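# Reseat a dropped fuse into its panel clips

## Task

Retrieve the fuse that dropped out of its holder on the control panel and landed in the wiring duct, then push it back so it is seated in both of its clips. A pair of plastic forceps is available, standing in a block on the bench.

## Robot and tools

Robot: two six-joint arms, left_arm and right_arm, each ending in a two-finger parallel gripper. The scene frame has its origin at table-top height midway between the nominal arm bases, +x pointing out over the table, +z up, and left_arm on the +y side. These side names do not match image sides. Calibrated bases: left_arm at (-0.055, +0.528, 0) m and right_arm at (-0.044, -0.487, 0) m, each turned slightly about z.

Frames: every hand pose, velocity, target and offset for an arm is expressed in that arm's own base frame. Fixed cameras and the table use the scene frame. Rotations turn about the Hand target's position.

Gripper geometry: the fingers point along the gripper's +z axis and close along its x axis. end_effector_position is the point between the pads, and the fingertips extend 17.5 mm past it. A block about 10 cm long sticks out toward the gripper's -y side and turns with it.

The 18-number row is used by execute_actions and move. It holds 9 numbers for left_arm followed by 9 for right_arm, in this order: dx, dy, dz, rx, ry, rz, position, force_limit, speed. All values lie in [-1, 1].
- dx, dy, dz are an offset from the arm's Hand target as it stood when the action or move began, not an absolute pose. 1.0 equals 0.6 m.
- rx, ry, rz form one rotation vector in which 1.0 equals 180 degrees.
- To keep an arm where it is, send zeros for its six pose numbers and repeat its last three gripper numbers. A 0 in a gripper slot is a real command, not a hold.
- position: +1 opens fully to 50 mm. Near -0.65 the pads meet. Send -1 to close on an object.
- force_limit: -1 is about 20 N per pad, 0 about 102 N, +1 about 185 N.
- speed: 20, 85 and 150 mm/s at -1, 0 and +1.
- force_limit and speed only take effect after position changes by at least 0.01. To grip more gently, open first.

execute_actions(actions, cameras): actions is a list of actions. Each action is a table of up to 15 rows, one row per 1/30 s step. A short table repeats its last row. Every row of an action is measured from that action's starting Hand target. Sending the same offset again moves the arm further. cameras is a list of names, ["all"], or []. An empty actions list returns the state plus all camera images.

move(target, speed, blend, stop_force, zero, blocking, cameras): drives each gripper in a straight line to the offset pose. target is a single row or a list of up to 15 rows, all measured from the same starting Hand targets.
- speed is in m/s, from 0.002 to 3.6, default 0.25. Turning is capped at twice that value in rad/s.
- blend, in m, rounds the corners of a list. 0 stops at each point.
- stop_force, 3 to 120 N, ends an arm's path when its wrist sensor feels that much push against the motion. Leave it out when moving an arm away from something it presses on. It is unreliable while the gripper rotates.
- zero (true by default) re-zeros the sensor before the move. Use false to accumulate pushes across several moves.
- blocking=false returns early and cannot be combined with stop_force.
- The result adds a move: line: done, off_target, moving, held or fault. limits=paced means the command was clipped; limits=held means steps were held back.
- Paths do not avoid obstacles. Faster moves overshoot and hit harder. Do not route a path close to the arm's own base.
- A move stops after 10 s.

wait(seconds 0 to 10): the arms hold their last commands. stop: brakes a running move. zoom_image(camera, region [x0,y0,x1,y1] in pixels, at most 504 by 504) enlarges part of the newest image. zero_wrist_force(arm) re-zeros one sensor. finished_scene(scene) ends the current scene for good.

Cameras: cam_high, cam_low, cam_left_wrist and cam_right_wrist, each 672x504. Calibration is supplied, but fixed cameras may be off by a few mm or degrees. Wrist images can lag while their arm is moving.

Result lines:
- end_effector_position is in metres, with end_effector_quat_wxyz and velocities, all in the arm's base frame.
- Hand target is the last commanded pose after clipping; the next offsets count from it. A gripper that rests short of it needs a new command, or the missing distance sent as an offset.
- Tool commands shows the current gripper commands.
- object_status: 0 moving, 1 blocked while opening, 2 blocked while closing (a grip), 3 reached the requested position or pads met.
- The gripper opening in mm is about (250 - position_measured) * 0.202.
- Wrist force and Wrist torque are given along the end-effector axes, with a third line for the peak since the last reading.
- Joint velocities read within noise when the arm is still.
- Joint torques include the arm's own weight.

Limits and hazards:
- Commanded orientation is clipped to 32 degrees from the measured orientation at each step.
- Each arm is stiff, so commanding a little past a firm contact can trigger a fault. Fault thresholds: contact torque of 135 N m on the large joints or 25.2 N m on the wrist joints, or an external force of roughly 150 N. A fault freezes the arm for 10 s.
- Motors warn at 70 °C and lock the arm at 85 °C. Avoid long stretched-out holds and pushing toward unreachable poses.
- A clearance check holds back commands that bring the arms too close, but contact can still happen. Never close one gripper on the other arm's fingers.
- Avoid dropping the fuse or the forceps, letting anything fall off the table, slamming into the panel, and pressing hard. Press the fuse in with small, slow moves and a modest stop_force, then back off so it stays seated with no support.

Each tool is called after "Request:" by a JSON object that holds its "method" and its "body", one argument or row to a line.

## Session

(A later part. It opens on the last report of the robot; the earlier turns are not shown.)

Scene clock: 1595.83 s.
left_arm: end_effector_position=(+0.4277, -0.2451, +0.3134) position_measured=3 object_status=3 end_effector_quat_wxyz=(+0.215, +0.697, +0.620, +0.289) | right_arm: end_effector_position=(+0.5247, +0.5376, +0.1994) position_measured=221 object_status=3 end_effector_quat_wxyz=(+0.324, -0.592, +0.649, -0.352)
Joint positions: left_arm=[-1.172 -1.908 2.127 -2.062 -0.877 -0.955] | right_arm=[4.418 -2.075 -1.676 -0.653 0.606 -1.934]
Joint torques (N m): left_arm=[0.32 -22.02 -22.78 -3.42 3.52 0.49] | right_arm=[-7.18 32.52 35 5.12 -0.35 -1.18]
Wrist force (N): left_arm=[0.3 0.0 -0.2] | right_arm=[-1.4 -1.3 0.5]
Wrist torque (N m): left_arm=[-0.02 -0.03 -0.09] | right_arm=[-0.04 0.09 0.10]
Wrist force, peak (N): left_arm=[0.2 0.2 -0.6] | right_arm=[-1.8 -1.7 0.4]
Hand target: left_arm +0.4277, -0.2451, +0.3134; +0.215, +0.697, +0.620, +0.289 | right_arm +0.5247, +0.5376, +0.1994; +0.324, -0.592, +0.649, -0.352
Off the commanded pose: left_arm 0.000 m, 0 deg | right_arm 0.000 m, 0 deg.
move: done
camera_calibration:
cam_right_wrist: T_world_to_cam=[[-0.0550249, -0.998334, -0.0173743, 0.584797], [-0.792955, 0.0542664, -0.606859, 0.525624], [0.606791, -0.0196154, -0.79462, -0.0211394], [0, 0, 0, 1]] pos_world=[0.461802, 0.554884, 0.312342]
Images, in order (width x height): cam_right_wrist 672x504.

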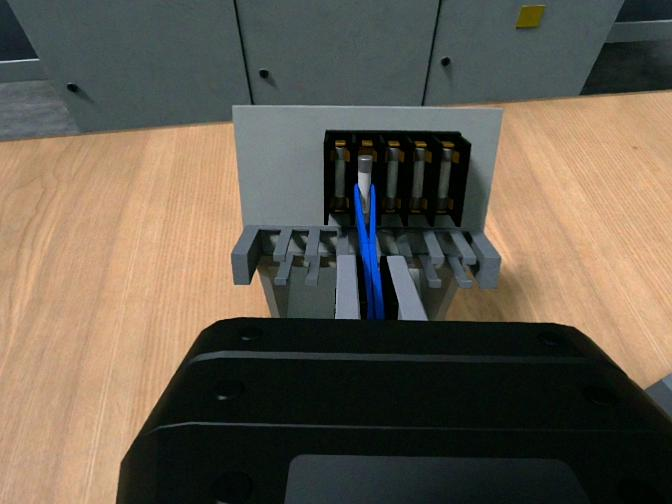

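Request:
{"method": "move", "body": {
  "target": [0,0,0,0,0,0,1,1,1,0.019,-0.0017,-0.0103,0.0122,-0.0011,-0.0066,-0.46,-1,-1],
  "speed": 0.04,
  "cameras": ["cam_right_wrist"]
}}

Request:
{"method": "zoom_image", "body": {
  "camera": "cam_right_wrist",
  "region": [300, 90, 440, 230]
}}

Scene clock: 1614.77 s.
left_arm: end_effector_position=(+0.4277, -0.2451, +0.3134) position_measured=3 object_status=3 end_effector_quat_wxyz=(+0.215, +0.697, +0.620, +0.289) | right_arm: end_effector_position=(+0.5361, +0.5366, +0.1933) position_measured=221 object_status=3 end_effector_quat_wxyz=(+0.333, -0.578, +0.661, -0.344)
Joint positions: left_arm=[-1.172 -1.908 2.127 -2.062 -0.877 -0.955] | right_arm=[4.4 -2.097 -1.668 -0.609 0.612 -1.926]
Joint torques (N m): left_arm=[0.03 -21.92 -22.86 -3.47 3.3 0.49] | right_arm=[-6.79 33.05 35.57 4.98 -0.27 1.64]
Wrist force (N): left_arm=[0.3 0.0 -0.1] | right_arm=[-1.7 -1.5 0.3]
Wrist torque (N m): left_arm=[-0.01 -0.05 -0.08] | right_arm=[-0.05 0.15 -0.07]
Wrist force, peak (N): left_arm=[0.5 0.1 -0.3] | right_arm=[-1.6 -1.6 0.7]
Hand target: left_arm +0.4277, -0.2451, +0.3134; +0.215, +0.697, +0.620, +0.289 | right_arm +0.5361, +0.5365, +0.1932; +0.333, -0.578, +0.661, -0.344
Off the commanded pose: left_arm 0.000 m, 0 deg | right_arm 0.000 m, 0 deg.
move: done
camera_calibration:
cam_right_wrist: T_world_to_cam=[[-0.0755267, -0.995587, -0.0556989, 0.601243], [-0.789352, 0.0938253, -0.606729, 0.507769], [0.609277, -0.00185812, -0.792955, -0.0441929], [0, 0, 0, 1]] pos_world=[0.473144, 0.550866, 0.306523]
Images, in order (width x height): cam_right_wrist 672x504.

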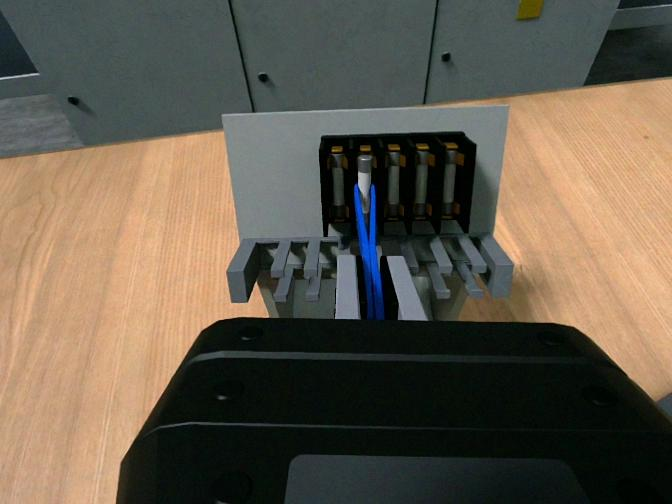

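Scaled by 3.600 from the camera's 672x504 image, which has a finer 960x720 frame.

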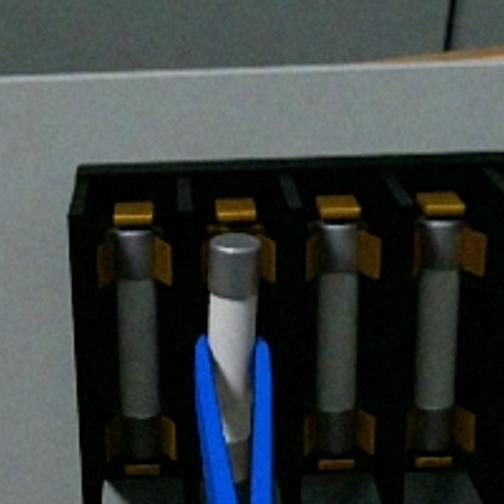

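Request:
{"method": "move", "body": {
  "target": [0,0,0,0,0,0,1,1,1,0.0072,-0.0015,-0.004,0,0,0,-0.46,-1,-1],
  "speed": 0.03,
  "stop_force": 3,
  "cameras": ["cam_right_wrist"]
}}

Request:
{"method": "zoom_image", "body": {
  "camera": "cam_right_wrist",
  "region": [315, 120, 415, 220]
}}

Scene clock: 1629.60 s.
left_arm: end_effector_position=(+0.4277, -0.2451, +0.3134) position_measured=3 object_status=3 end_effector_quat_wxyz=(+0.215, +0.697, +0.620, +0.289) | right_arm: end_effector_position=(+0.5404, +0.5356, +0.1908) position_measured=221 object_status=3 end_effector_quat_wxyz=(+0.333, -0.578, +0.661, -0.344)
Joint positions: left_arm=[-1.172 -1.908 2.127 -2.062 -0.877 -0.955] | right_arm=[4.393 -2.105 -1.665 -0.594 0.615 -1.937]
Joint torques (N m): left_arm=[0.18 -21.62 -22.07 -3.43 3.44 0.43] | right_arm=[-6.97 33.59 34.86 5.1 -0.29 -1.1]
Wrist force (N): left_arm=[0.2 0.1 -0.2] | right_arm=[-1.1 -1.5 0.3]
Wrist torque (N m): left_arm=[0.00 -0.01 -0.09] | right_arm=[-0.06 0.07 0.12]
Wrist force, peak (N): left_arm=[0.5 0.0 -0.3] | right_arm=[-1.4 -1.8 0.4]
Hand target: left_arm +0.4277, -0.2451, +0.3134; +0.215, +0.697, +0.620, +0.289 | right_arm +0.5404, +0.5356, +0.1908; +0.333, -0.578, +0.661, -0.344
Off the commanded pose: left_arm 0.000 m, 0 deg | right_arm 0.000 m, 0 deg.
move: done
camera_calibration:
cam_right_wrist: T_world_to_cam=[[-0.075605, -0.995578, -0.0557595, 0.600589], [-0.789344, 0.0939244, -0.606725, 0.509731], [0.609279, -0.00185803, -0.792954, -0.0487188], [0, 0, 0, 1]] pos_world=[0.477444, 0.549966, 0.304123]
Images, in order (width x height): cam_right_wrist 672x504.

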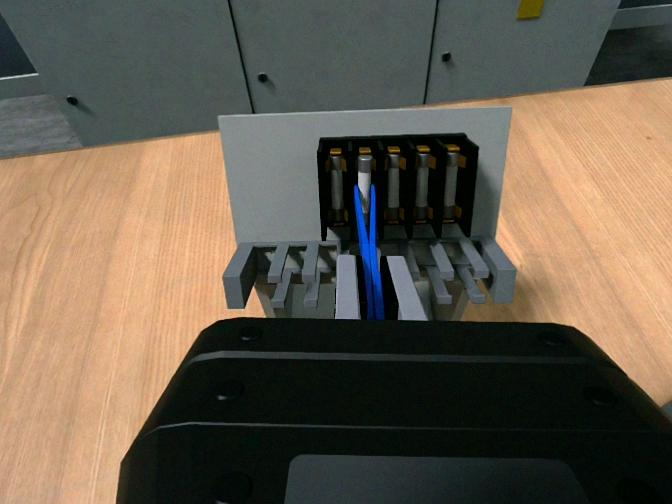

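Scaled by 5.040 from the camera's 672x504 image, which has a finer 960x720 frame.

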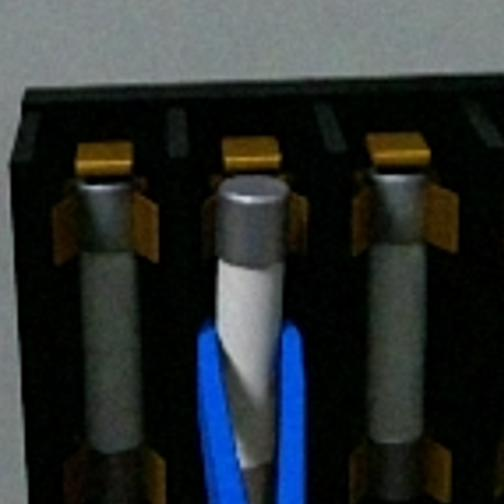

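Request:
{"method": "zoom_image", "body": {
  "camera": "cam_right_wrist",
  "region": [325, 185, 405, 245]
}}

Scaled by 6.300 from the camera's 672x504 image, which has a finer 960x720 frame.

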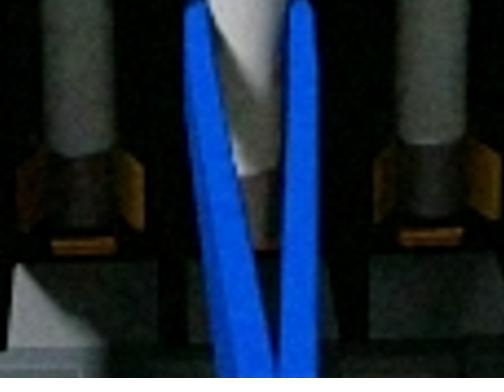

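Request:
{"method": "move", "body": {
  "target": [0,0,0,0,0,0,1,1,1,0.0073,-0.0006,-0.004,0,0,0,-0.46,-1,-1],
  "speed": 0.015,
  "stop_force": 3,
  "cameras": ["cam_right_wrist"]
}}

Request:
{"method": "zoom_image", "body": {
  "camera": "cam_right_wrist",
  "region": [315, 130, 415, 240]
}}

Scene clock: 1648.67 s.
left_arm: end_effector_position=(+0.4277, -0.2451, +0.3134) position_measured=3 object_status=3 end_effector_quat_wxyz=(+0.215, +0.697, +0.620, +0.289) | right_arm: end_effector_position=(+0.5448, +0.5353, +0.1884) position_measured=221 object_status=3 end_effector_quat_wxyz=(+0.333, -0.578, +0.661, -0.344)
Joint positions: left_arm=[-1.172 -1.908 2.127 -2.062 -0.877 -0.955] | right_arm=[4.386 -2.114 -1.661 -0.581 0.617 -1.948]
Joint torques (N m): left_arm=[-0.85 -22.21 -23.13 -3.52 3.29 0.43] | right_arm=[-7.53 33.04 35.17 4.99 -0.23 -1.21]
Wrist force (N): left_arm=[0.3 0.3 -0.2] | right_arm=[-0.9 -1.5 0.4]
Wrist torque (N m): left_arm=[0.03 -0.04 -0.09] | right_arm=[-0.06 0.04 0.11]
Wrist force, peak (N): left_arm=[0.5 0.1 -0.3] | right_arm=[-1.3 -2.0 0.0]
Hand target: left_arm +0.4277, -0.2451, +0.3134; +0.215, +0.697, +0.620, +0.289 | right_arm +0.5448, +0.5353, +0.1884; +0.333, -0.578, +0.661, -0.344
Off the commanded pose: left_arm 0.000 m, 0 deg | right_arm 0.000 m, 0 deg.
move: done
camera_calibration:
cam_right_wrist: T_world_to_cam=[[-0.075605, -0.995578, -0.0557595, 0.600389], [-0.789344, 0.0939244, -0.606725, 0.511786], [0.609279, -0.00185803, -0.792954, -0.0533035], [0, 0, 0, 1]] pos_world=[0.481844, 0.549566, 0.301723]
Images, in order (width x height): cam_right_wrist 672x504.

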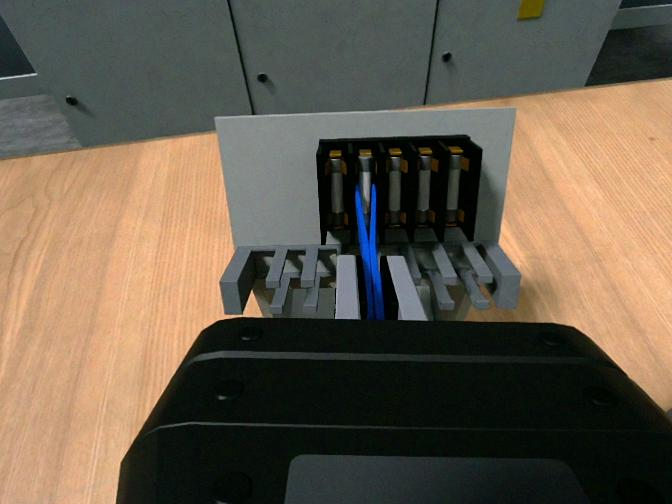

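Scaled by 4.582 from the camera's 672x504 image, which has a finer 960x720 frame.

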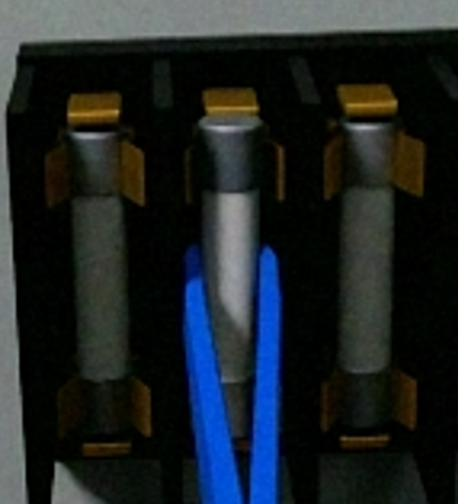

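Request:
{"method": "move", "body": {
  "target": [
    [0,0,0,0,0,0,1,1,1,-0.0029,0.0003,0.0016,0,0,0,-0.46,-1,-1],
    [0,0,0,0,0,0,1,1,1,-0.0041,0.0004,-0.0006,0,0,0,-0.46,-1,-1]
  ],
  "speed": 0.02,
  "cameras": ["cam_right_wrist"]
}}

Request:
{"method": "zoom_image", "body": {
  "camera": "cam_right_wrist",
  "region": [315, 130, 415, 240]
}}

Scene clock: 1679.50 s.
left_arm: end_effector_position=(+0.4277, -0.2451, +0.3134) position_measured=3 object_status=3 end_effector_quat_wxyz=(+0.215, +0.697, +0.620, +0.289) | right_arm: end_effector_position=(+0.5424, +0.5355, +0.1884) position_measured=221 object_status=3 end_effector_quat_wxyz=(+0.333, -0.578, +0.661, -0.344)
Joint positions: left_arm=[-1.172 -1.908 2.127 -2.062 -0.877 -0.955] | right_arm=[4.39 -2.111 -1.664 -0.585 0.616 -1.942]
Joint torques (N m): left_arm=[0.01 -21.66 -23.01 -3.34 3.31 0.55] | right_arm=[4.23 31.48 8.97 5.31 -3.83 1.62]
Wrist force (N): left_arm=[0.3 0.1 -0.2] | right_arm=[-1.2 -1.3 0.2]
Wrist torque (N m): left_arm=[-0.01 -0.04 -0.09] | right_arm=[-0.04 0.07 -0.07]
Wrist force, peak (N): left_arm=[0.5 0.2 -0.3] | right_arm=[-1.5 -1.9 0.3]
Hand target: left_arm +0.4277, -0.2451, +0.3134; +0.215, +0.697, +0.620, +0.289 | right_arm +0.5424, +0.5355, +0.1881; +0.333, -0.578, +0.661, -0.344
Off the commanded pose: left_arm 0.000 m, 0 deg | right_arm 0.000 m, 0 deg.
move: done
camera_calibration:
cam_right_wrist: T_world_to_cam=[[-0.0755486, -0.995569, -0.0559836, 0.600443], [-0.789262, 0.094016, -0.606817, 0.509811], [0.609392, -0.00165843, -0.792868, -0.0520303], [0, 0, 0, 1]] pos_world=[0.479444, 0.549766, 0.301724]
Images, in order (width x height): cam_right_wrist 672x504.

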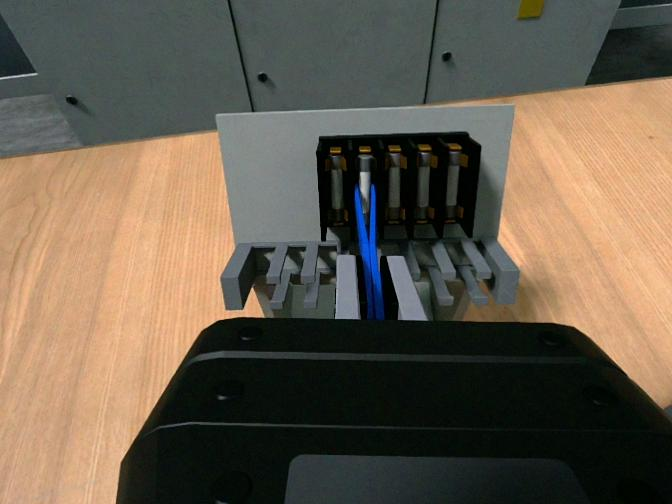

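Scaled by 4.582 from the camera's 672x504 image, which has a finer 960x720 frame.

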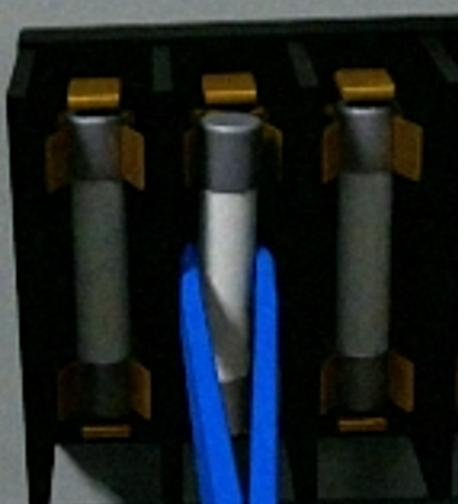

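Request:
{"method": "move", "body": {
  "target": [0,0,0,0,0,0,1,1,1,0.007,-0.0013,-0.0047,0,0,0,-0.46,-1,-1],
  "speed": 0.015,
  "stop_force": 4,
  "cameras": ["cam_right_wrist"]
}}

Request:
{"method": "zoom_image", "body": {
  "camera": "cam_right_wrist",
  "region": [315, 130, 415, 240]
}}

Scene clock: 1690.03 s.
left_arm: end_effector_position=(+0.4277, -0.2451, +0.3134) position_measured=3 object_status=3 end_effector_quat_wxyz=(+0.215, +0.697, +0.620, +0.289) | right_arm: end_effector_position=(+0.5466, +0.5347, +0.1853) position_measured=221 object_status=3 end_effector_quat_wxyz=(+0.333, -0.578, +0.661, -0.344)
Joint positions: left_arm=[-1.172 -1.908 2.127 -2.062 -0.877 -0.955] | right_arm=[4.383 -2.12 -1.662 -0.57 0.618 -1.953]
Joint torques (N m): left_arm=[0.06 -22.07 -23.37 -3.44 3.45 0.62] | right_arm=[-7.16 33.33 34.8 5.11 -0.3 -1.21]
Wrist force (N): left_arm=[0.3 0.1 -0.3] | right_arm=[-1.1 -1.5 0.0]
Wrist torque (N m): left_arm=[0.00 -0.03 -0.09] | right_arm=[-0.06 0.09 0.11]
Wrist force, peak (N): left_arm=[0.5 0.1 -0.4] | right_arm=[-1.3 -1.8 0.4]
Hand target: left_arm +0.4277, -0.2451, +0.3134; +0.215, +0.697, +0.620, +0.289 | right_arm +0.5466, +0.5347, +0.1853; +0.333, -0.578, +0.661, -0.344
Off the commanded pose: left_arm 0.000 m, 0 deg | right_arm 0.000 m, 0 deg.
move: done
camera_calibration:
cam_right_wrist: T_world_to_cam=[[-0.075605, -0.995578, -0.0557595, 0.599842], [-0.789344, 0.0939244, -0.606725, 0.511233], [0.609279, -0.00185803, -0.792954, -0.0568777], [0, 0, 0, 1]] pos_world=[0.483544, 0.549066, 0.298523]
Images, in order (width x height): cam_right_wrist 672x504.

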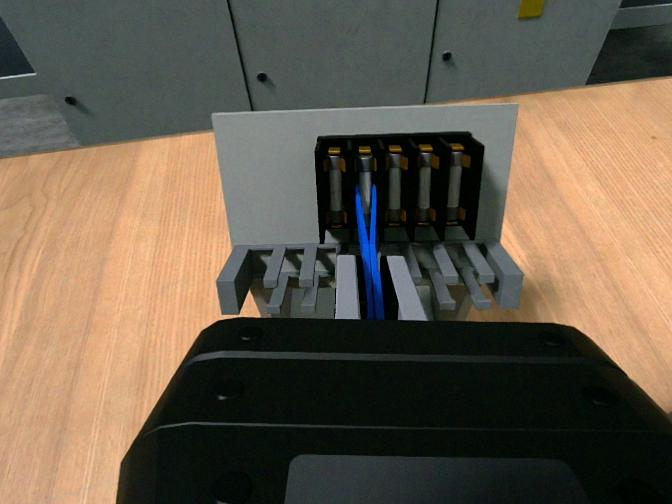

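Scaled by 4.582 from the camera's 672x504 image, which has a finer 960x720 frame.

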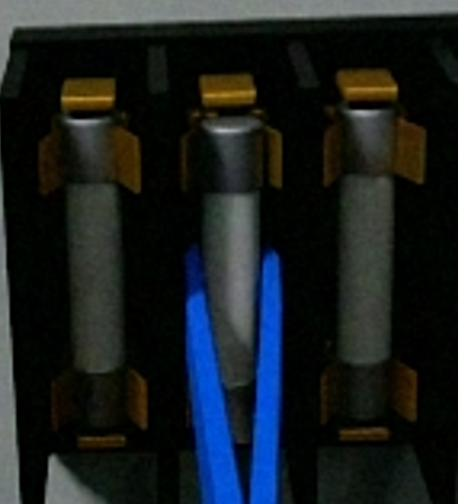

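Request:
{"method": "move", "body": {
  "target": [0,0,0,0,0,0,1,1,1,0.0047,-0.0004,-0.0018,0,0,0,-0.46,-1,-1],
  "speed": 0.012,
  "stop_force": 5,
  "cameras": ["cam_right_wrist"]
}}

Request:
{"method": "zoom_image", "body": {
  "camera": "cam_right_wrist",
  "region": [315, 130, 415, 240]
}}

Scene clock: 1697.33 s.
left_arm: end_effector_position=(+0.4277, -0.2451, +0.3134) position_measured=3 object_status=3 end_effector_quat_wxyz=(+0.215, +0.697, +0.620, +0.289) | right_arm: end_effector_position=(+0.5494, +0.5345, +0.1842) position_measured=221 object_status=3 end_effector_quat_wxyz=(+0.333, -0.578, +0.661, -0.344)
Joint positions: left_arm=[-1.172 -1.908 2.127 -2.062 -0.877 -0.955] | right_arm=[4.379 -2.125 -1.658 -0.563 0.62 -1.96]
Joint torques (N m): left_arm=[-0.4 -21.99 -23.74 -3.46 3.36 0.55] | right_arm=[-7.21 33.58 34.85 5.12 -0.25 -1.27]
Wrist force (N): left_arm=[0.1 0.0 -0.3] | right_arm=[-1.5 -1.3 0.2]
Wrist torque (N m): left_arm=[-0.01 0.00 -0.09] | right_arm=[-0.03 0.16 0.10]
Wrist force, peak (N): left_arm=[0.3 0.4 -0.5] | right_arm=[-1.5 -1.5 -0.1]
Hand target: left_arm +0.4277, -0.2451, +0.3134; +0.215, +0.697, +0.620, +0.289 | right_arm +0.5494, +0.5345, +0.1842; +0.333, -0.578, +0.661, -0.344
Off the commanded pose: left_arm 0.000 m, 0 deg | right_arm 0.000 m, 0 deg.
move: done
camera_calibration:
cam_right_wrist: T_world_to_cam=[[-0.075605, -0.995578, -0.0557595, 0.599806], [-0.789344, 0.0939244, -0.606725, 0.512934], [0.609279, -0.00185803, -0.792954, -0.0594379], [0, 0, 0, 1]] pos_world=[0.486444, 0.548866, 0.297523]
Images, in order (width x height): cam_right_wrist 672x504.

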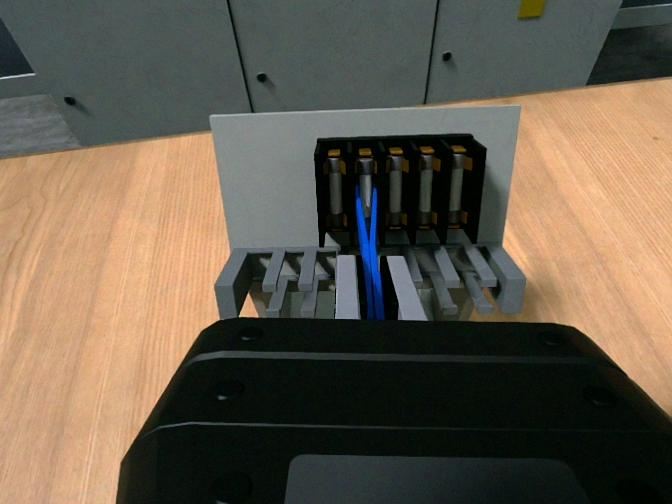

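Scaled by 4.582 from the camera's 672x504 image, which has a finer 960x720 frame.

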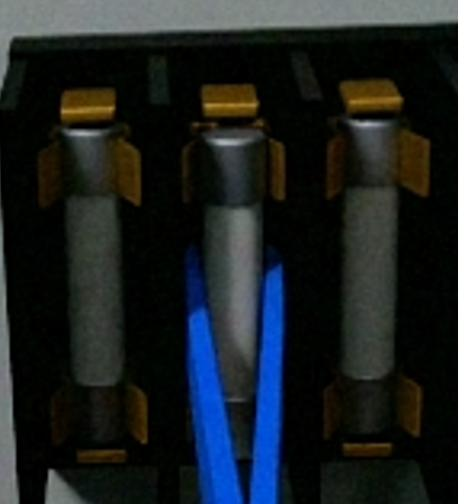

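Request:
{"method": "wait", "body": {
  "seconds": 0,
  "cameras": ["cam_high","cam_left_wrist","cam_right_wrist"]
}}

Request:
{"method": "zoom_image", "body": {
  "camera": "cam_high",
  "region": [280, 210, 380, 310]
}}

Request:
{"method": "zoom_image", "body": {
  "camera": "cam_left_wrist",
  "region": [0, 120, 140, 330]
}}

Request:
{"method": "zoom_image", "body": {
  "camera": "cam_right_wrist",
  "region": [340, 190, 390, 250]
}}

Scene clock: 1723.60 s.
left_arm: end_effector_position=(+0.4277, -0.2451, +0.3134) position_measured=3 object_status=3 end_effector_quat_wxyz=(+0.215, +0.697, +0.620, +0.289) | right_arm: end_effector_position=(+0.5494, +0.5345, +0.1842) position_measured=221 object_status=3 end_effector_quat_wxyz=(+0.333, -0.578, +0.661, -0.344)
Joint positions: left_arm=[-1.172 -1.908 2.127 -2.062 -0.877 -0.955] | right_arm=[4.379 -2.125 -1.658 -0.563 0.62 -1.96]
Joint torques (N m): left_arm=[-1.29 -21.34 -23.22 -3.57 3.43 0.53] | right_arm=[-7.07 33.46 35.21 5.08 -0.25 -1.21]
Wrist force (N): left_arm=[0.2 0.3 -0.2] | right_arm=[-1.1 -1.5 -0.1]
Wrist torque (N m): left_arm=[0.02 -0.02 -0.08] | right_arm=[-0.05 0.11 0.11]
Wrist force, peak (N): left_arm=[0.2 0.3 -0.5] | right_arm=[-0.7 -2.0 0.0]
Hand target: left_arm +0.4277, -0.2451, +0.3134; +0.215, +0.697, +0.620, +0.289 | right_arm +0.5494, +0.5345, +0.1842; +0.333, -0.578, +0.661, -0.344
Tool commands: left_gripper/position=+1.0 left_gripper/force_limit=+1.0 left_gripper/speed=+1.0 right_gripper/position=-0.46 right_gripper/force_limit=-1.0 right_gripper/speed=-1.0
Off the commanded pose: left_arm 0.000 m, 0 deg | right_arm 0.000 m, 0 deg.
camera_calibration:
cam_left_wrist: T_world_to_cam=[[0.0670531, 0.989747, 0.126111, 0.182797], [0.445372, -0.142796, 0.883885, -0.489865], [0.892831, -0.00310083, -0.45038, -0.107726], [0, 0, 0, 1]] pos_world=[0.302096, -0.251208, 0.361415]
cam_right_wrist: T_world_to_cam=[[-0.075605, -0.995578, -0.0557595, 0.599806], [-0.789344, 0.0939244, -0.606725, 0.512934], [0.609279, -0.00185803, -0.792954, -0.0594379], [0, 0, 0, 1]] pos_world=[0.486444, 0.548866, 0.297523]
Images, in order (width x height): cam_high 672x504, cam_left_wrist 672x504, cam_right_wrist 672x504.

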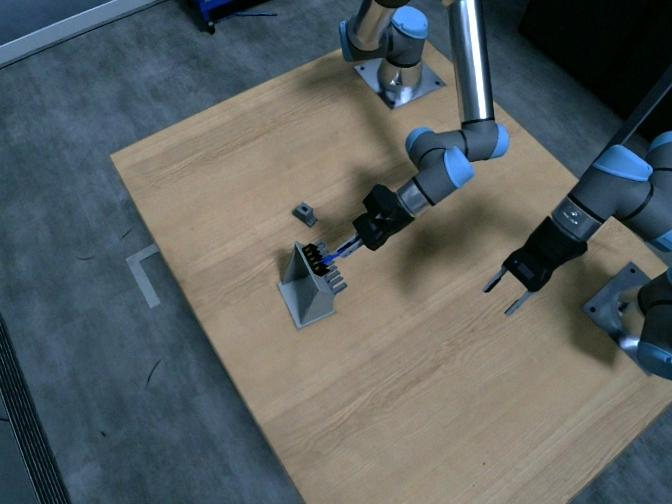

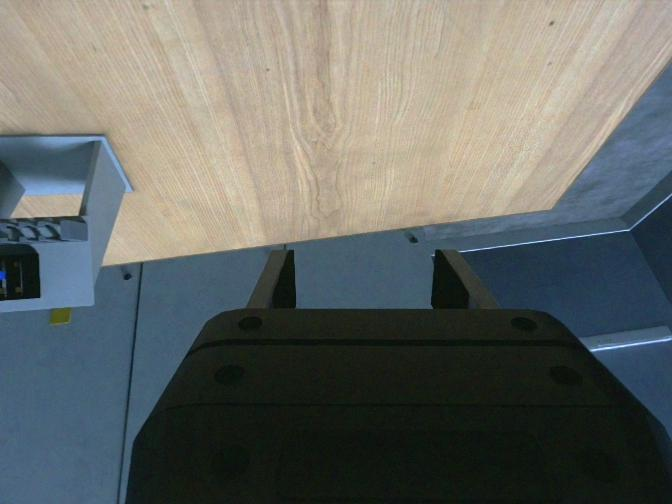

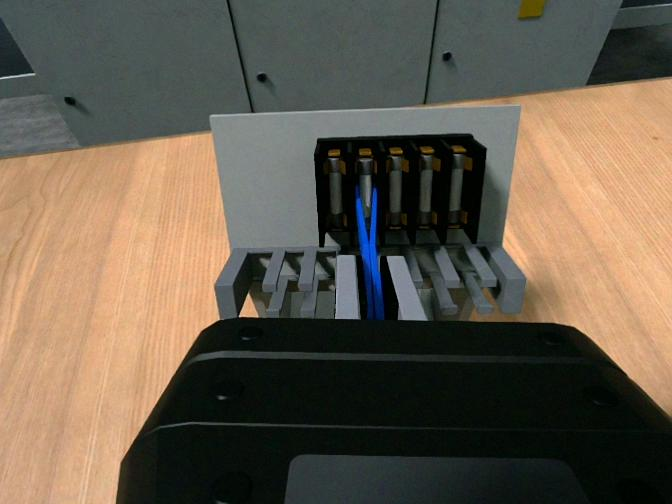

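Scaled by 5.040 from the camera's 672x504 image, which has a finer 960x720 frame.

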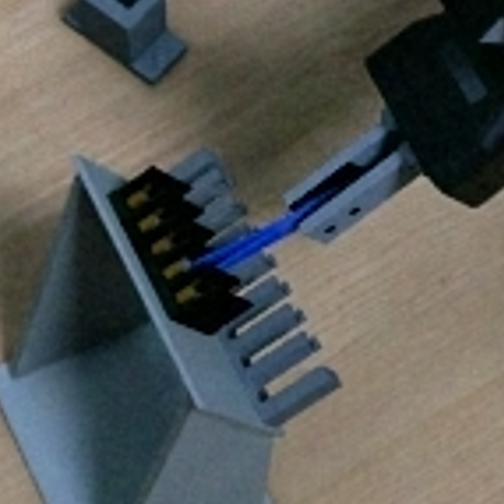

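Scaled by 2.400 from the camera's 672x504 image, which has a finer 960x720 frame.

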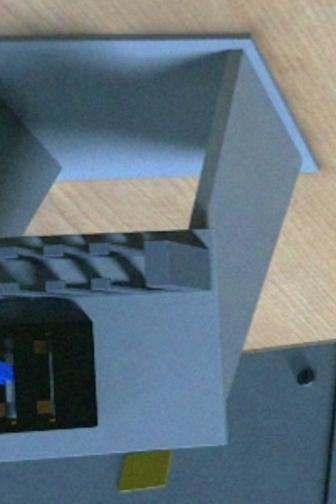

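Scaled by 8.400 from the camera's 672x504 image, which has a finer 960x720 frame.

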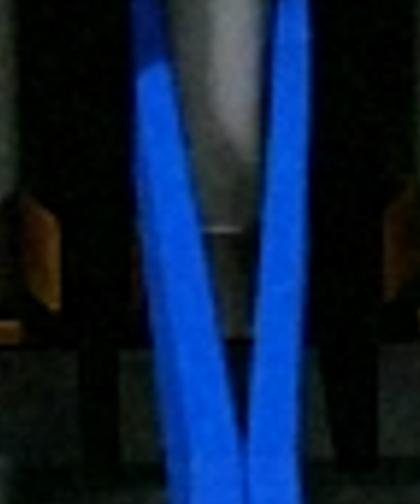

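Request:
{"method": "zoom_image", "body": {
  "camera": "cam_left_wrist",
  "region": [0, 240, 50, 310]
}}

Scaled by 7.200 from the camera's 672x504 image, which has a finer 960x720 frame.

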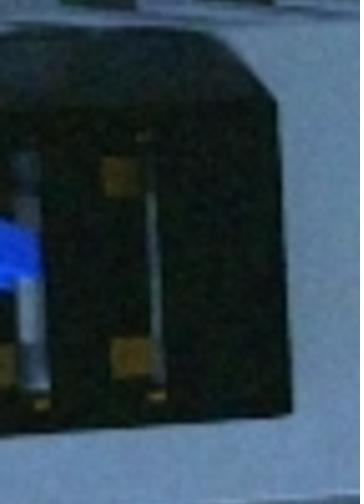

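Request:
{"method": "move", "body": {
  "target": [0.15,-0.08,-0.083,0,0,-0.19,1,1,1,0,0,0,0,0,0,-0.46,-1,-1],
  "speed": 0.15,
  "cameras": ["cam_left_wrist"]
}}

Scene clock: 1751.50 s.
left_arm: end_effector_position=(+0.5177, -0.2930, +0.2636) position_measured=3 object_status=3 end_effector_quat_wxyz=(+0.291, +0.849, +0.387, +0.213) | right_arm: end_effector_position=(+0.5494, +0.5345, +0.1842) position_measured=221 object_status=3 end_effector_quat_wxyz=(+0.333, -0.578, +0.661, -0.344)
Joint positions: left_arm=[-0.839 -1.608 2.133 -2.805 -1.352 -0.043] | right_arm=[4.379 -2.125 -1.658 -0.563 0.62 -1.96]
Joint torques (N m): left_arm=[7.4 -11.59 -32.09 -5.03 -2.02 1.46] | right_arm=[-7.48 33.69 35.03 5.11 -0.41 -1.25]
Wrist force (N): left_arm=[0.2 0.2 -0.4] | right_arm=[-0.9 -1.3 0.1]
Wrist torque (N m): left_arm=[0.02 -0.02 -0.05] | right_arm=[-0.02 0.07 0.10]
Wrist force, peak (N): left_arm=[0.1 0.4 -0.6] | right_arm=[-1.6 -1.5 -0.2]
Hand target: left_arm +0.5177, -0.2931, +0.2636; +0.291, +0.849, +0.387, +0.213 | right_arm +0.5494, +0.5345, +0.1842; +0.333, -0.578, +0.661, -0.344
Off the commanded pose: left_arm 0.000 m, 0 deg | right_arm 0.000 m, 0 deg.
move: done
camera_calibration:
cam_left_wrist: T_world_to_cam=[[0.611611, 0.781038, 0.126144, -0.112532], [0.288135, -0.368387, 0.883894, -0.47751], [0.736824, -0.504253, -0.450354, -0.276781], [0, 0, 0, 1]] pos_world=[0.410352, -0.227584, 0.311615]
Images, in order (width x height): cam_left_wrist 672x504.

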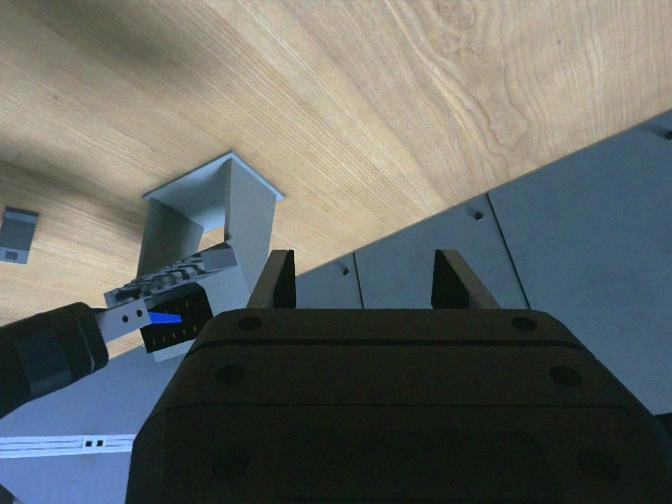

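Request:
{"method": "zoom_image", "body": {
  "camera": "cam_left_wrist",
  "region": [140, 280, 220, 360]
}}

Scaled by 6.300 from the camera's 672x504 image, which has a finer 960x720 frame.

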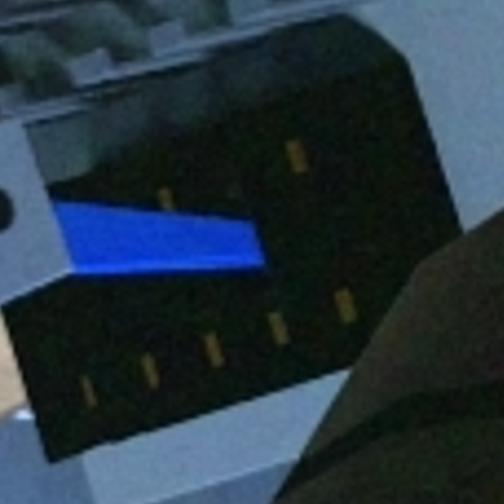

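Request:
{"method": "move", "body": {
  "target": [-0.15,0.08,0.083,0,0,0.19,1,1,1,0,0,0,0,0,0,-0.46,-1,-1],
  "speed": 0.15,
  "cameras": []
}}

Request:
{"method": "execute_actions", "body": {
  "actions": [
    [[0,0,0,0,0,0,1,1,1,0,0,0,0,0,0,-0.40,-1,-1]]
  ],
  "cameras": ["cam_right_wrist","cam_left_wrist"]
}}

Request:
{"method": "zoom_image", "body": {
  "camera": "cam_left_wrist",
  "region": [0, 240, 50, 310]
}}

Request:
{"method": "zoom_image", "body": {
  "camera": "cam_right_wrist",
  "region": [315, 130, 415, 240]
}}

Scene clock: 1763.33 s.
left_arm: end_effector_position=(+0.4277, -0.2450, +0.3134) position_measured=3 object_status=3 end_effector_quat_wxyz=(+0.215, +0.697, +0.620, +0.289) | right_arm: end_effector_position=(+0.5494, +0.5345, +0.1842) position_measured=221 object_status=3 end_effector_quat_wxyz=(+0.333, -0.578, +0.661, -0.344)
Joint positions: left_arm=[-1.172 -1.908 2.127 -2.062 -0.877 -0.955] | right_arm=[4.379 -2.125 -1.658 -0.563 0.62 -1.96]
Joint torques (N m): left_arm=[-6.49 -9.71 -35.41 -2.07 4.14 -1.55] | right_arm=[-7.3 33.49 34.94 5.04 -0.4 -1.12]
Wrist force (N): left_arm=[0.3 0.0 -0.3] | right_arm=[-1.1 -1.4 0.1]
Wrist torque (N m): left_arm=[-0.02 -0.04 0.00] | right_arm=[-0.04 0.10 0.11]
Wrist force, peak (N): left_arm=[0.5 0.5 0.3] | right_arm=[-1.2 -1.7 0.0]
Hand target: left_arm +0.4277, -0.2451, +0.3134; +0.215, +0.697, +0.620, +0.289 | right_arm +0.5494, +0.5345, +0.1842; +0.333, -0.578, +0.661, -0.344
Off the commanded pose: left_arm 0.000 m, 0 deg | right_arm 0.000 m, 0 deg.
move: done
No camera images: "cameras" was empty.

Scene clock: 1764.03 s.
left_arm: end_effector_position=(+0.4277, -0.2451, +0.3134) position_measured=3 object_status=3 end_effector_quat_wxyz=(+0.215, +0.697, +0.620, +0.289) | right_arm: end_effector_position=(+0.5494, +0.5345, +0.1842) position_measured=212 object_status=3 end_effector_quat_wxyz=(+0.333, -0.578, +0.661, -0.344)
Joint positions: left_arm=[-1.172 -1.908 2.127 -2.062 -0.877 -0.955] | right_arm=[4.379 -2.125 -1.658 -0.563 0.62 -1.96]
Joint torques (N m): left_arm=[-5.94 -0.66 -34.4 -2.21 4.14 -1.41] | right_arm=[-7.24 33.95 34.49 5.13 -0.44 -1.05]
Wrist force (N): left_arm=[0.3 0.0 -0.2] | right_arm=[-1.0 -1.0 -0.1]
Wrist torque (N m): left_arm=[-0.01 -0.04 0.00] | right_arm=[0.01 0.05 0.10]
Wrist force, peak (N): left_arm=[0.5 0.0 -0.3] | right_arm=[-1.5 -1.6 0.4]
Hand target: left_arm +0.4277, -0.2451, +0.3134; +0.215, +0.697, +0.620, +0.289 | right_arm +0.5494, +0.5345, +0.1842; +0.333, -0.578, +0.661, -0.344
Off the commanded pose: left_arm 0.000 m, 0 deg | right_arm 0.000 m, 0 deg.
Step readings (end_effector_position of left_arm | right_arm):
0: (+0.4277, -0.2450, +0.3134) | (+0.5494, +0.5345, +0.1842)
1: (+0.4277, -0.2450, +0.3134) | (+0.5494, +0.5345, +0.1842)
2: (+0.4277, -0.2450, +0.3134) | (+0.5494, +0.5345, +0.1842)
4: (+0.4277, -0.2450, +0.3134) | (+0.5494, +0.5345, +0.1842)
8: (+0.4277, -0.2450, +0.3134) | (+0.5494, +0.5345, +0.1842)
15: (+0.4277, -0.2450, +0.3134) | (+0.5494, +0.5345, +0.1842)
camera_calibration:
cam_left_wrist: T_world_to_cam=[[0.0670531, 0.989747, 0.126111, 0.182797], [0.445372, -0.142796, 0.883885, -0.489865], [0.892831, -0.00310083, -0.45038, -0.107726], [0, 0, 0, 1]] pos_world=[0.302096, -0.251208, 0.361415]
cam_right_wrist: T_world_to_cam=[[-0.075605, -0.995578, -0.0557595, 0.599806], [-0.789344, 0.0939244, -0.606725, 0.512934], [0.609279, -0.00185803, -0.792954, -0.0594379], [0, 0, 0, 1]] pos_world=[0.486444, 0.548866, 0.297523]
Images, in order (width x height): cam_left_wrist 672x504, cam_right_wrist 672x504.

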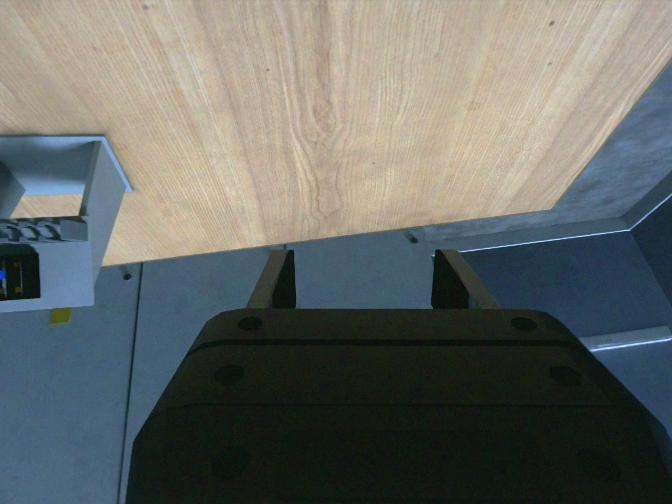

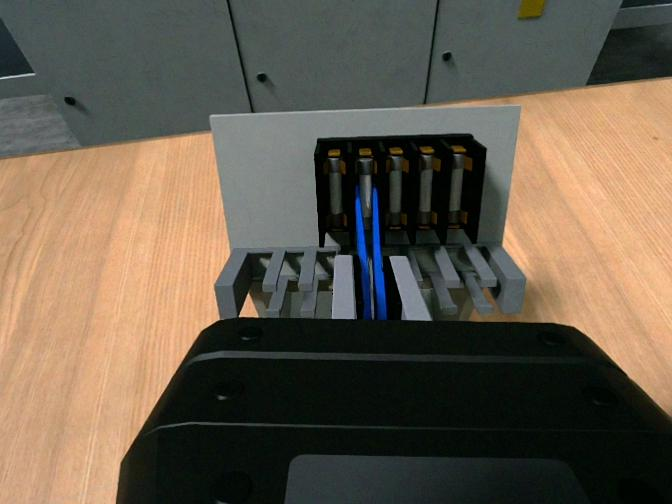

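Scaled by 7.200 from the camera's 672x504 image, which has a finer 960x720 frame.

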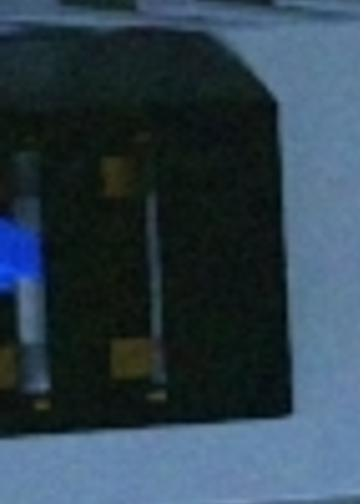

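Scaled by 4.582 from the camera's 672x504 image, which has a finer 960x720 frame.

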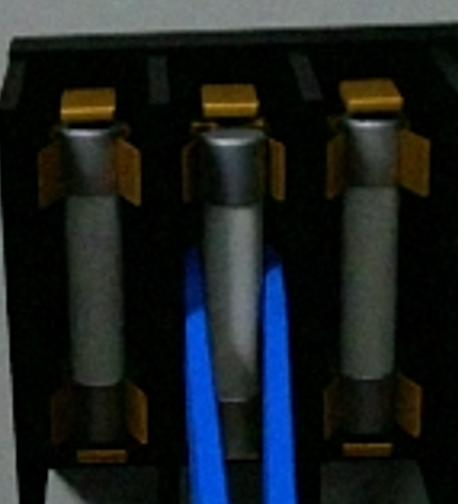

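Request:
{"method": "zoom_image", "body": {
  "camera": "cam_right_wrist",
  "region": [345, 195, 395, 245]
}}

Request:
{"method": "zoom_image", "body": {
  "camera": "cam_left_wrist",
  "region": [0, 250, 20, 310]
}}

Scaled by 10.080 from the camera's 672x504 image, which has a finer 960x720 frame.

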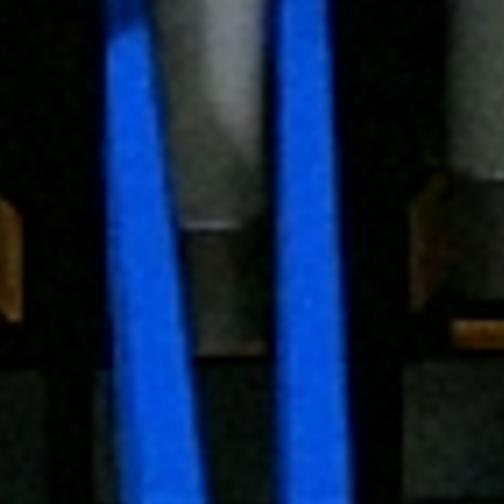

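Scaled by 8.400 from the camera's 672x504 image, which has a finer 960x720 frame.

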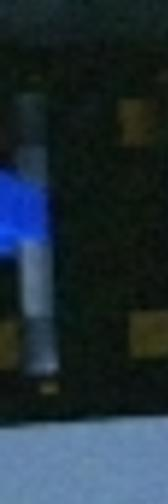

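Request:
{"method": "execute_actions", "body": {
  "actions": [
    [[0,0,0,0,0,0,1,1,1,0,0,0,0,0,0,-0.355,-1,-1]]
  ],
  "cameras": ["cam_right_wrist"]
}}

Request:
{"method": "zoom_image", "body": {
  "camera": "cam_right_wrist",
  "region": [315, 130, 415, 240]
}}

Scene clock: 1774.43 s.
left_arm: end_effector_position=(+0.4277, -0.2451, +0.3134) position_measured=3 object_status=3 end_effector_quat_wxyz=(+0.215, +0.697, +0.620, +0.289) | right_arm: end_effector_position=(+0.5494, +0.5345, +0.1842) position_measured=206 object_status=3 end_effector_quat_wxyz=(+0.333, -0.578, +0.661, -0.344)
Joint positions: left_arm=[-1.172 -1.908 2.127 -2.062 -0.877 -0.955] | right_arm=[4.379 -2.125 -1.658 -0.563 0.62 -1.96]
Joint torques (N m): left_arm=[-6.34 -0.38 -34.4 -2.21 4.34 -1.54] | right_arm=[-6.28 35.65 34.47 5.12 -0.53 -1.26]
Wrist force (N): left_arm=[0.2 0.1 -0.2] | right_arm=[-1.1 -1.5 0.3]
Wrist torque (N m): left_arm=[0.00 -0.02 0.00] | right_arm=[-0.07 0.06 0.10]
Wrist force, peak (N): left_arm=[0.4 0.1 -0.4] | right_arm=[-1.3 -1.7 0.4]
Hand target: left_arm +0.4277, -0.2451, +0.3134; +0.215, +0.697, +0.620, +0.289 | right_arm +0.5494, +0.5345, +0.1842; +0.333, -0.578, +0.661, -0.344
Off the commanded pose: left_arm 0.000 m, 0 deg | right_arm 0.000 m, 0 deg.
Step readings (end_effector_position of left_arm | right_arm):
0: (+0.4277, -0.2451, +0.3134) | (+0.5494, +0.5345, +0.1842)
1: (+0.4277, -0.2451, +0.3134) | (+0.5494, +0.5345, +0.1842)
2: (+0.4277, -0.2451, +0.3134) | (+0.5494, +0.5345, +0.1842)
4: (+0.4277, -0.2451, +0.3134) | (+0.5494, +0.5345, +0.1842)
8: (+0.4277, -0.2451, +0.3134) | (+0.5494, +0.5345, +0.1842)
15: (+0.4277, -0.2451, +0.3134) | (+0.5494, +0.5345, +0.1842)
camera_calibration:
cam_right_wrist: T_world_to_cam=[[-0.075605, -0.995578, -0.0557595, 0.599806], [-0.789344, 0.0939244, -0.606725, 0.512934], [0.609279, -0.00185803, -0.792954, -0.0594379], [0, 0, 0, 1]] pos_world=[0.486444, 0.548866, 0.297523]
Images, in order (width x height): cam_right_wrist 672x504.

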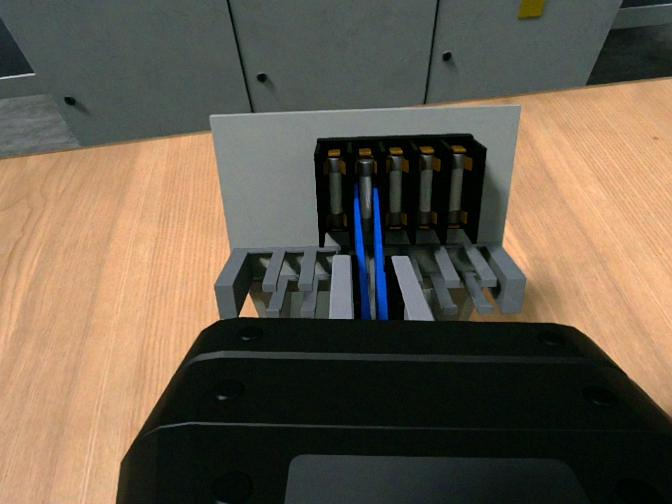

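Scaled by 4.582 from the camera's 672x504 image, which has a finer 960x720 frame.

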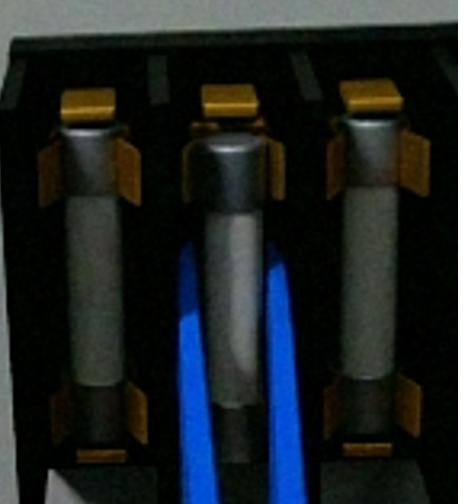

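Request:
{"method": "move", "body": {
  "target": [0,0,0,0,0,0,1,1,1,-0.0291,0.0026,0.0159,0,0,0,-0.355,-1,-1],
  "speed": 0.02,
  "cameras": ["cam_right_wrist"]
}}

Request:
{"method": "zoom_image", "body": {
  "camera": "cam_right_wrist",
  "region": [315, 120, 415, 230]
}}

Scene clock: 1782.90 s.
left_arm: end_effector_position=(+0.4277, -0.2451, +0.3134) position_measured=3 object_status=3 end_effector_quat_wxyz=(+0.215, +0.697, +0.620, +0.289) | right_arm: end_effector_position=(+0.5320, +0.5361, +0.1937) position_measured=206 object_status=3 end_effector_quat_wxyz=(+0.333, -0.578, +0.661, -0.344)
Joint positions: left_arm=[-1.172 -1.908 2.127 -2.062 -0.877 -0.955] | right_arm=[4.406 -2.09 -1.676 -0.616 0.611 -1.916]
Joint torques (N m): left_arm=[-6.04 -0.58 -34.1 -2.18 4.26 -1.4] | right_arm=[5.92 58.92 10.17 1.9 -3.79 1.78]
Wrist force (N): left_arm=[0.3 0.1 -0.2] | right_arm=[-1.3 -1.3 0.4]
Wrist torque (N m): left_arm=[0.00 -0.03 0.00] | right_arm=[-0.03 0.07 -0.07]
Wrist force, peak (N): left_arm=[0.5 0.1 -0.5] | right_arm=[-1.5 -1.8 0.0]
Hand target: left_arm +0.4277, -0.2451, +0.3134; +0.215, +0.697, +0.620, +0.289 | right_arm +0.5319, +0.5361, +0.1937; +0.333, -0.578, +0.661, -0.344
Off the commanded pose: left_arm 0.000 m, 0 deg | right_arm 0.000 m, 0 deg.
move: done
camera_calibration:
cam_right_wrist: T_world_to_cam=[[-0.0755443, -0.995578, -0.0558384, 0.600502], [-0.789349, 0.0939243, -0.606717, 0.504744], [0.609279, -0.00175806, -0.792954, -0.0412945], [0, 0, 0, 1]] pos_world=[0.468944, 0.550366, 0.307024]
Images, in order (width x height): cam_right_wrist 672x504.

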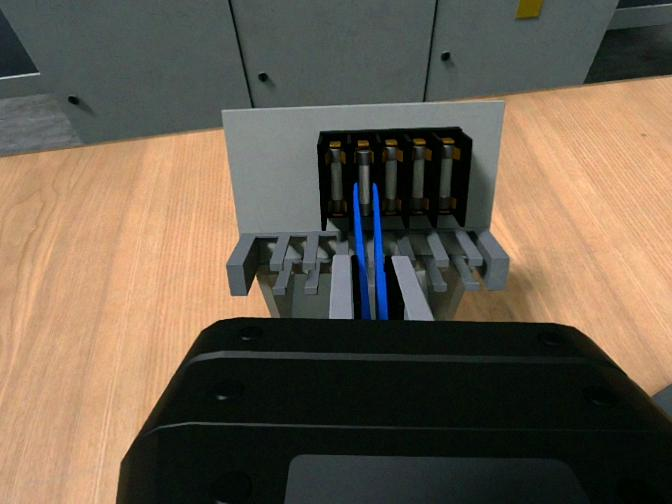

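Scaled by 4.582 from the camera's 672x504 image, which has a finer 960x720 frame.

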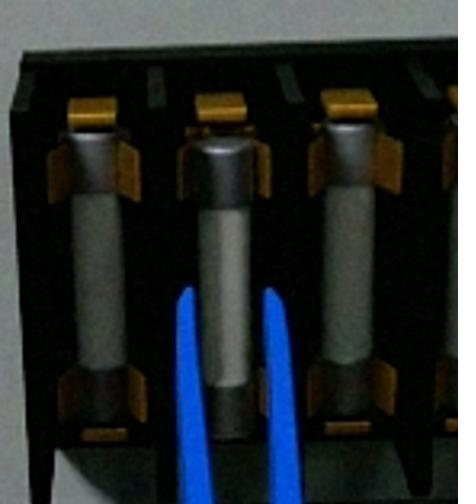

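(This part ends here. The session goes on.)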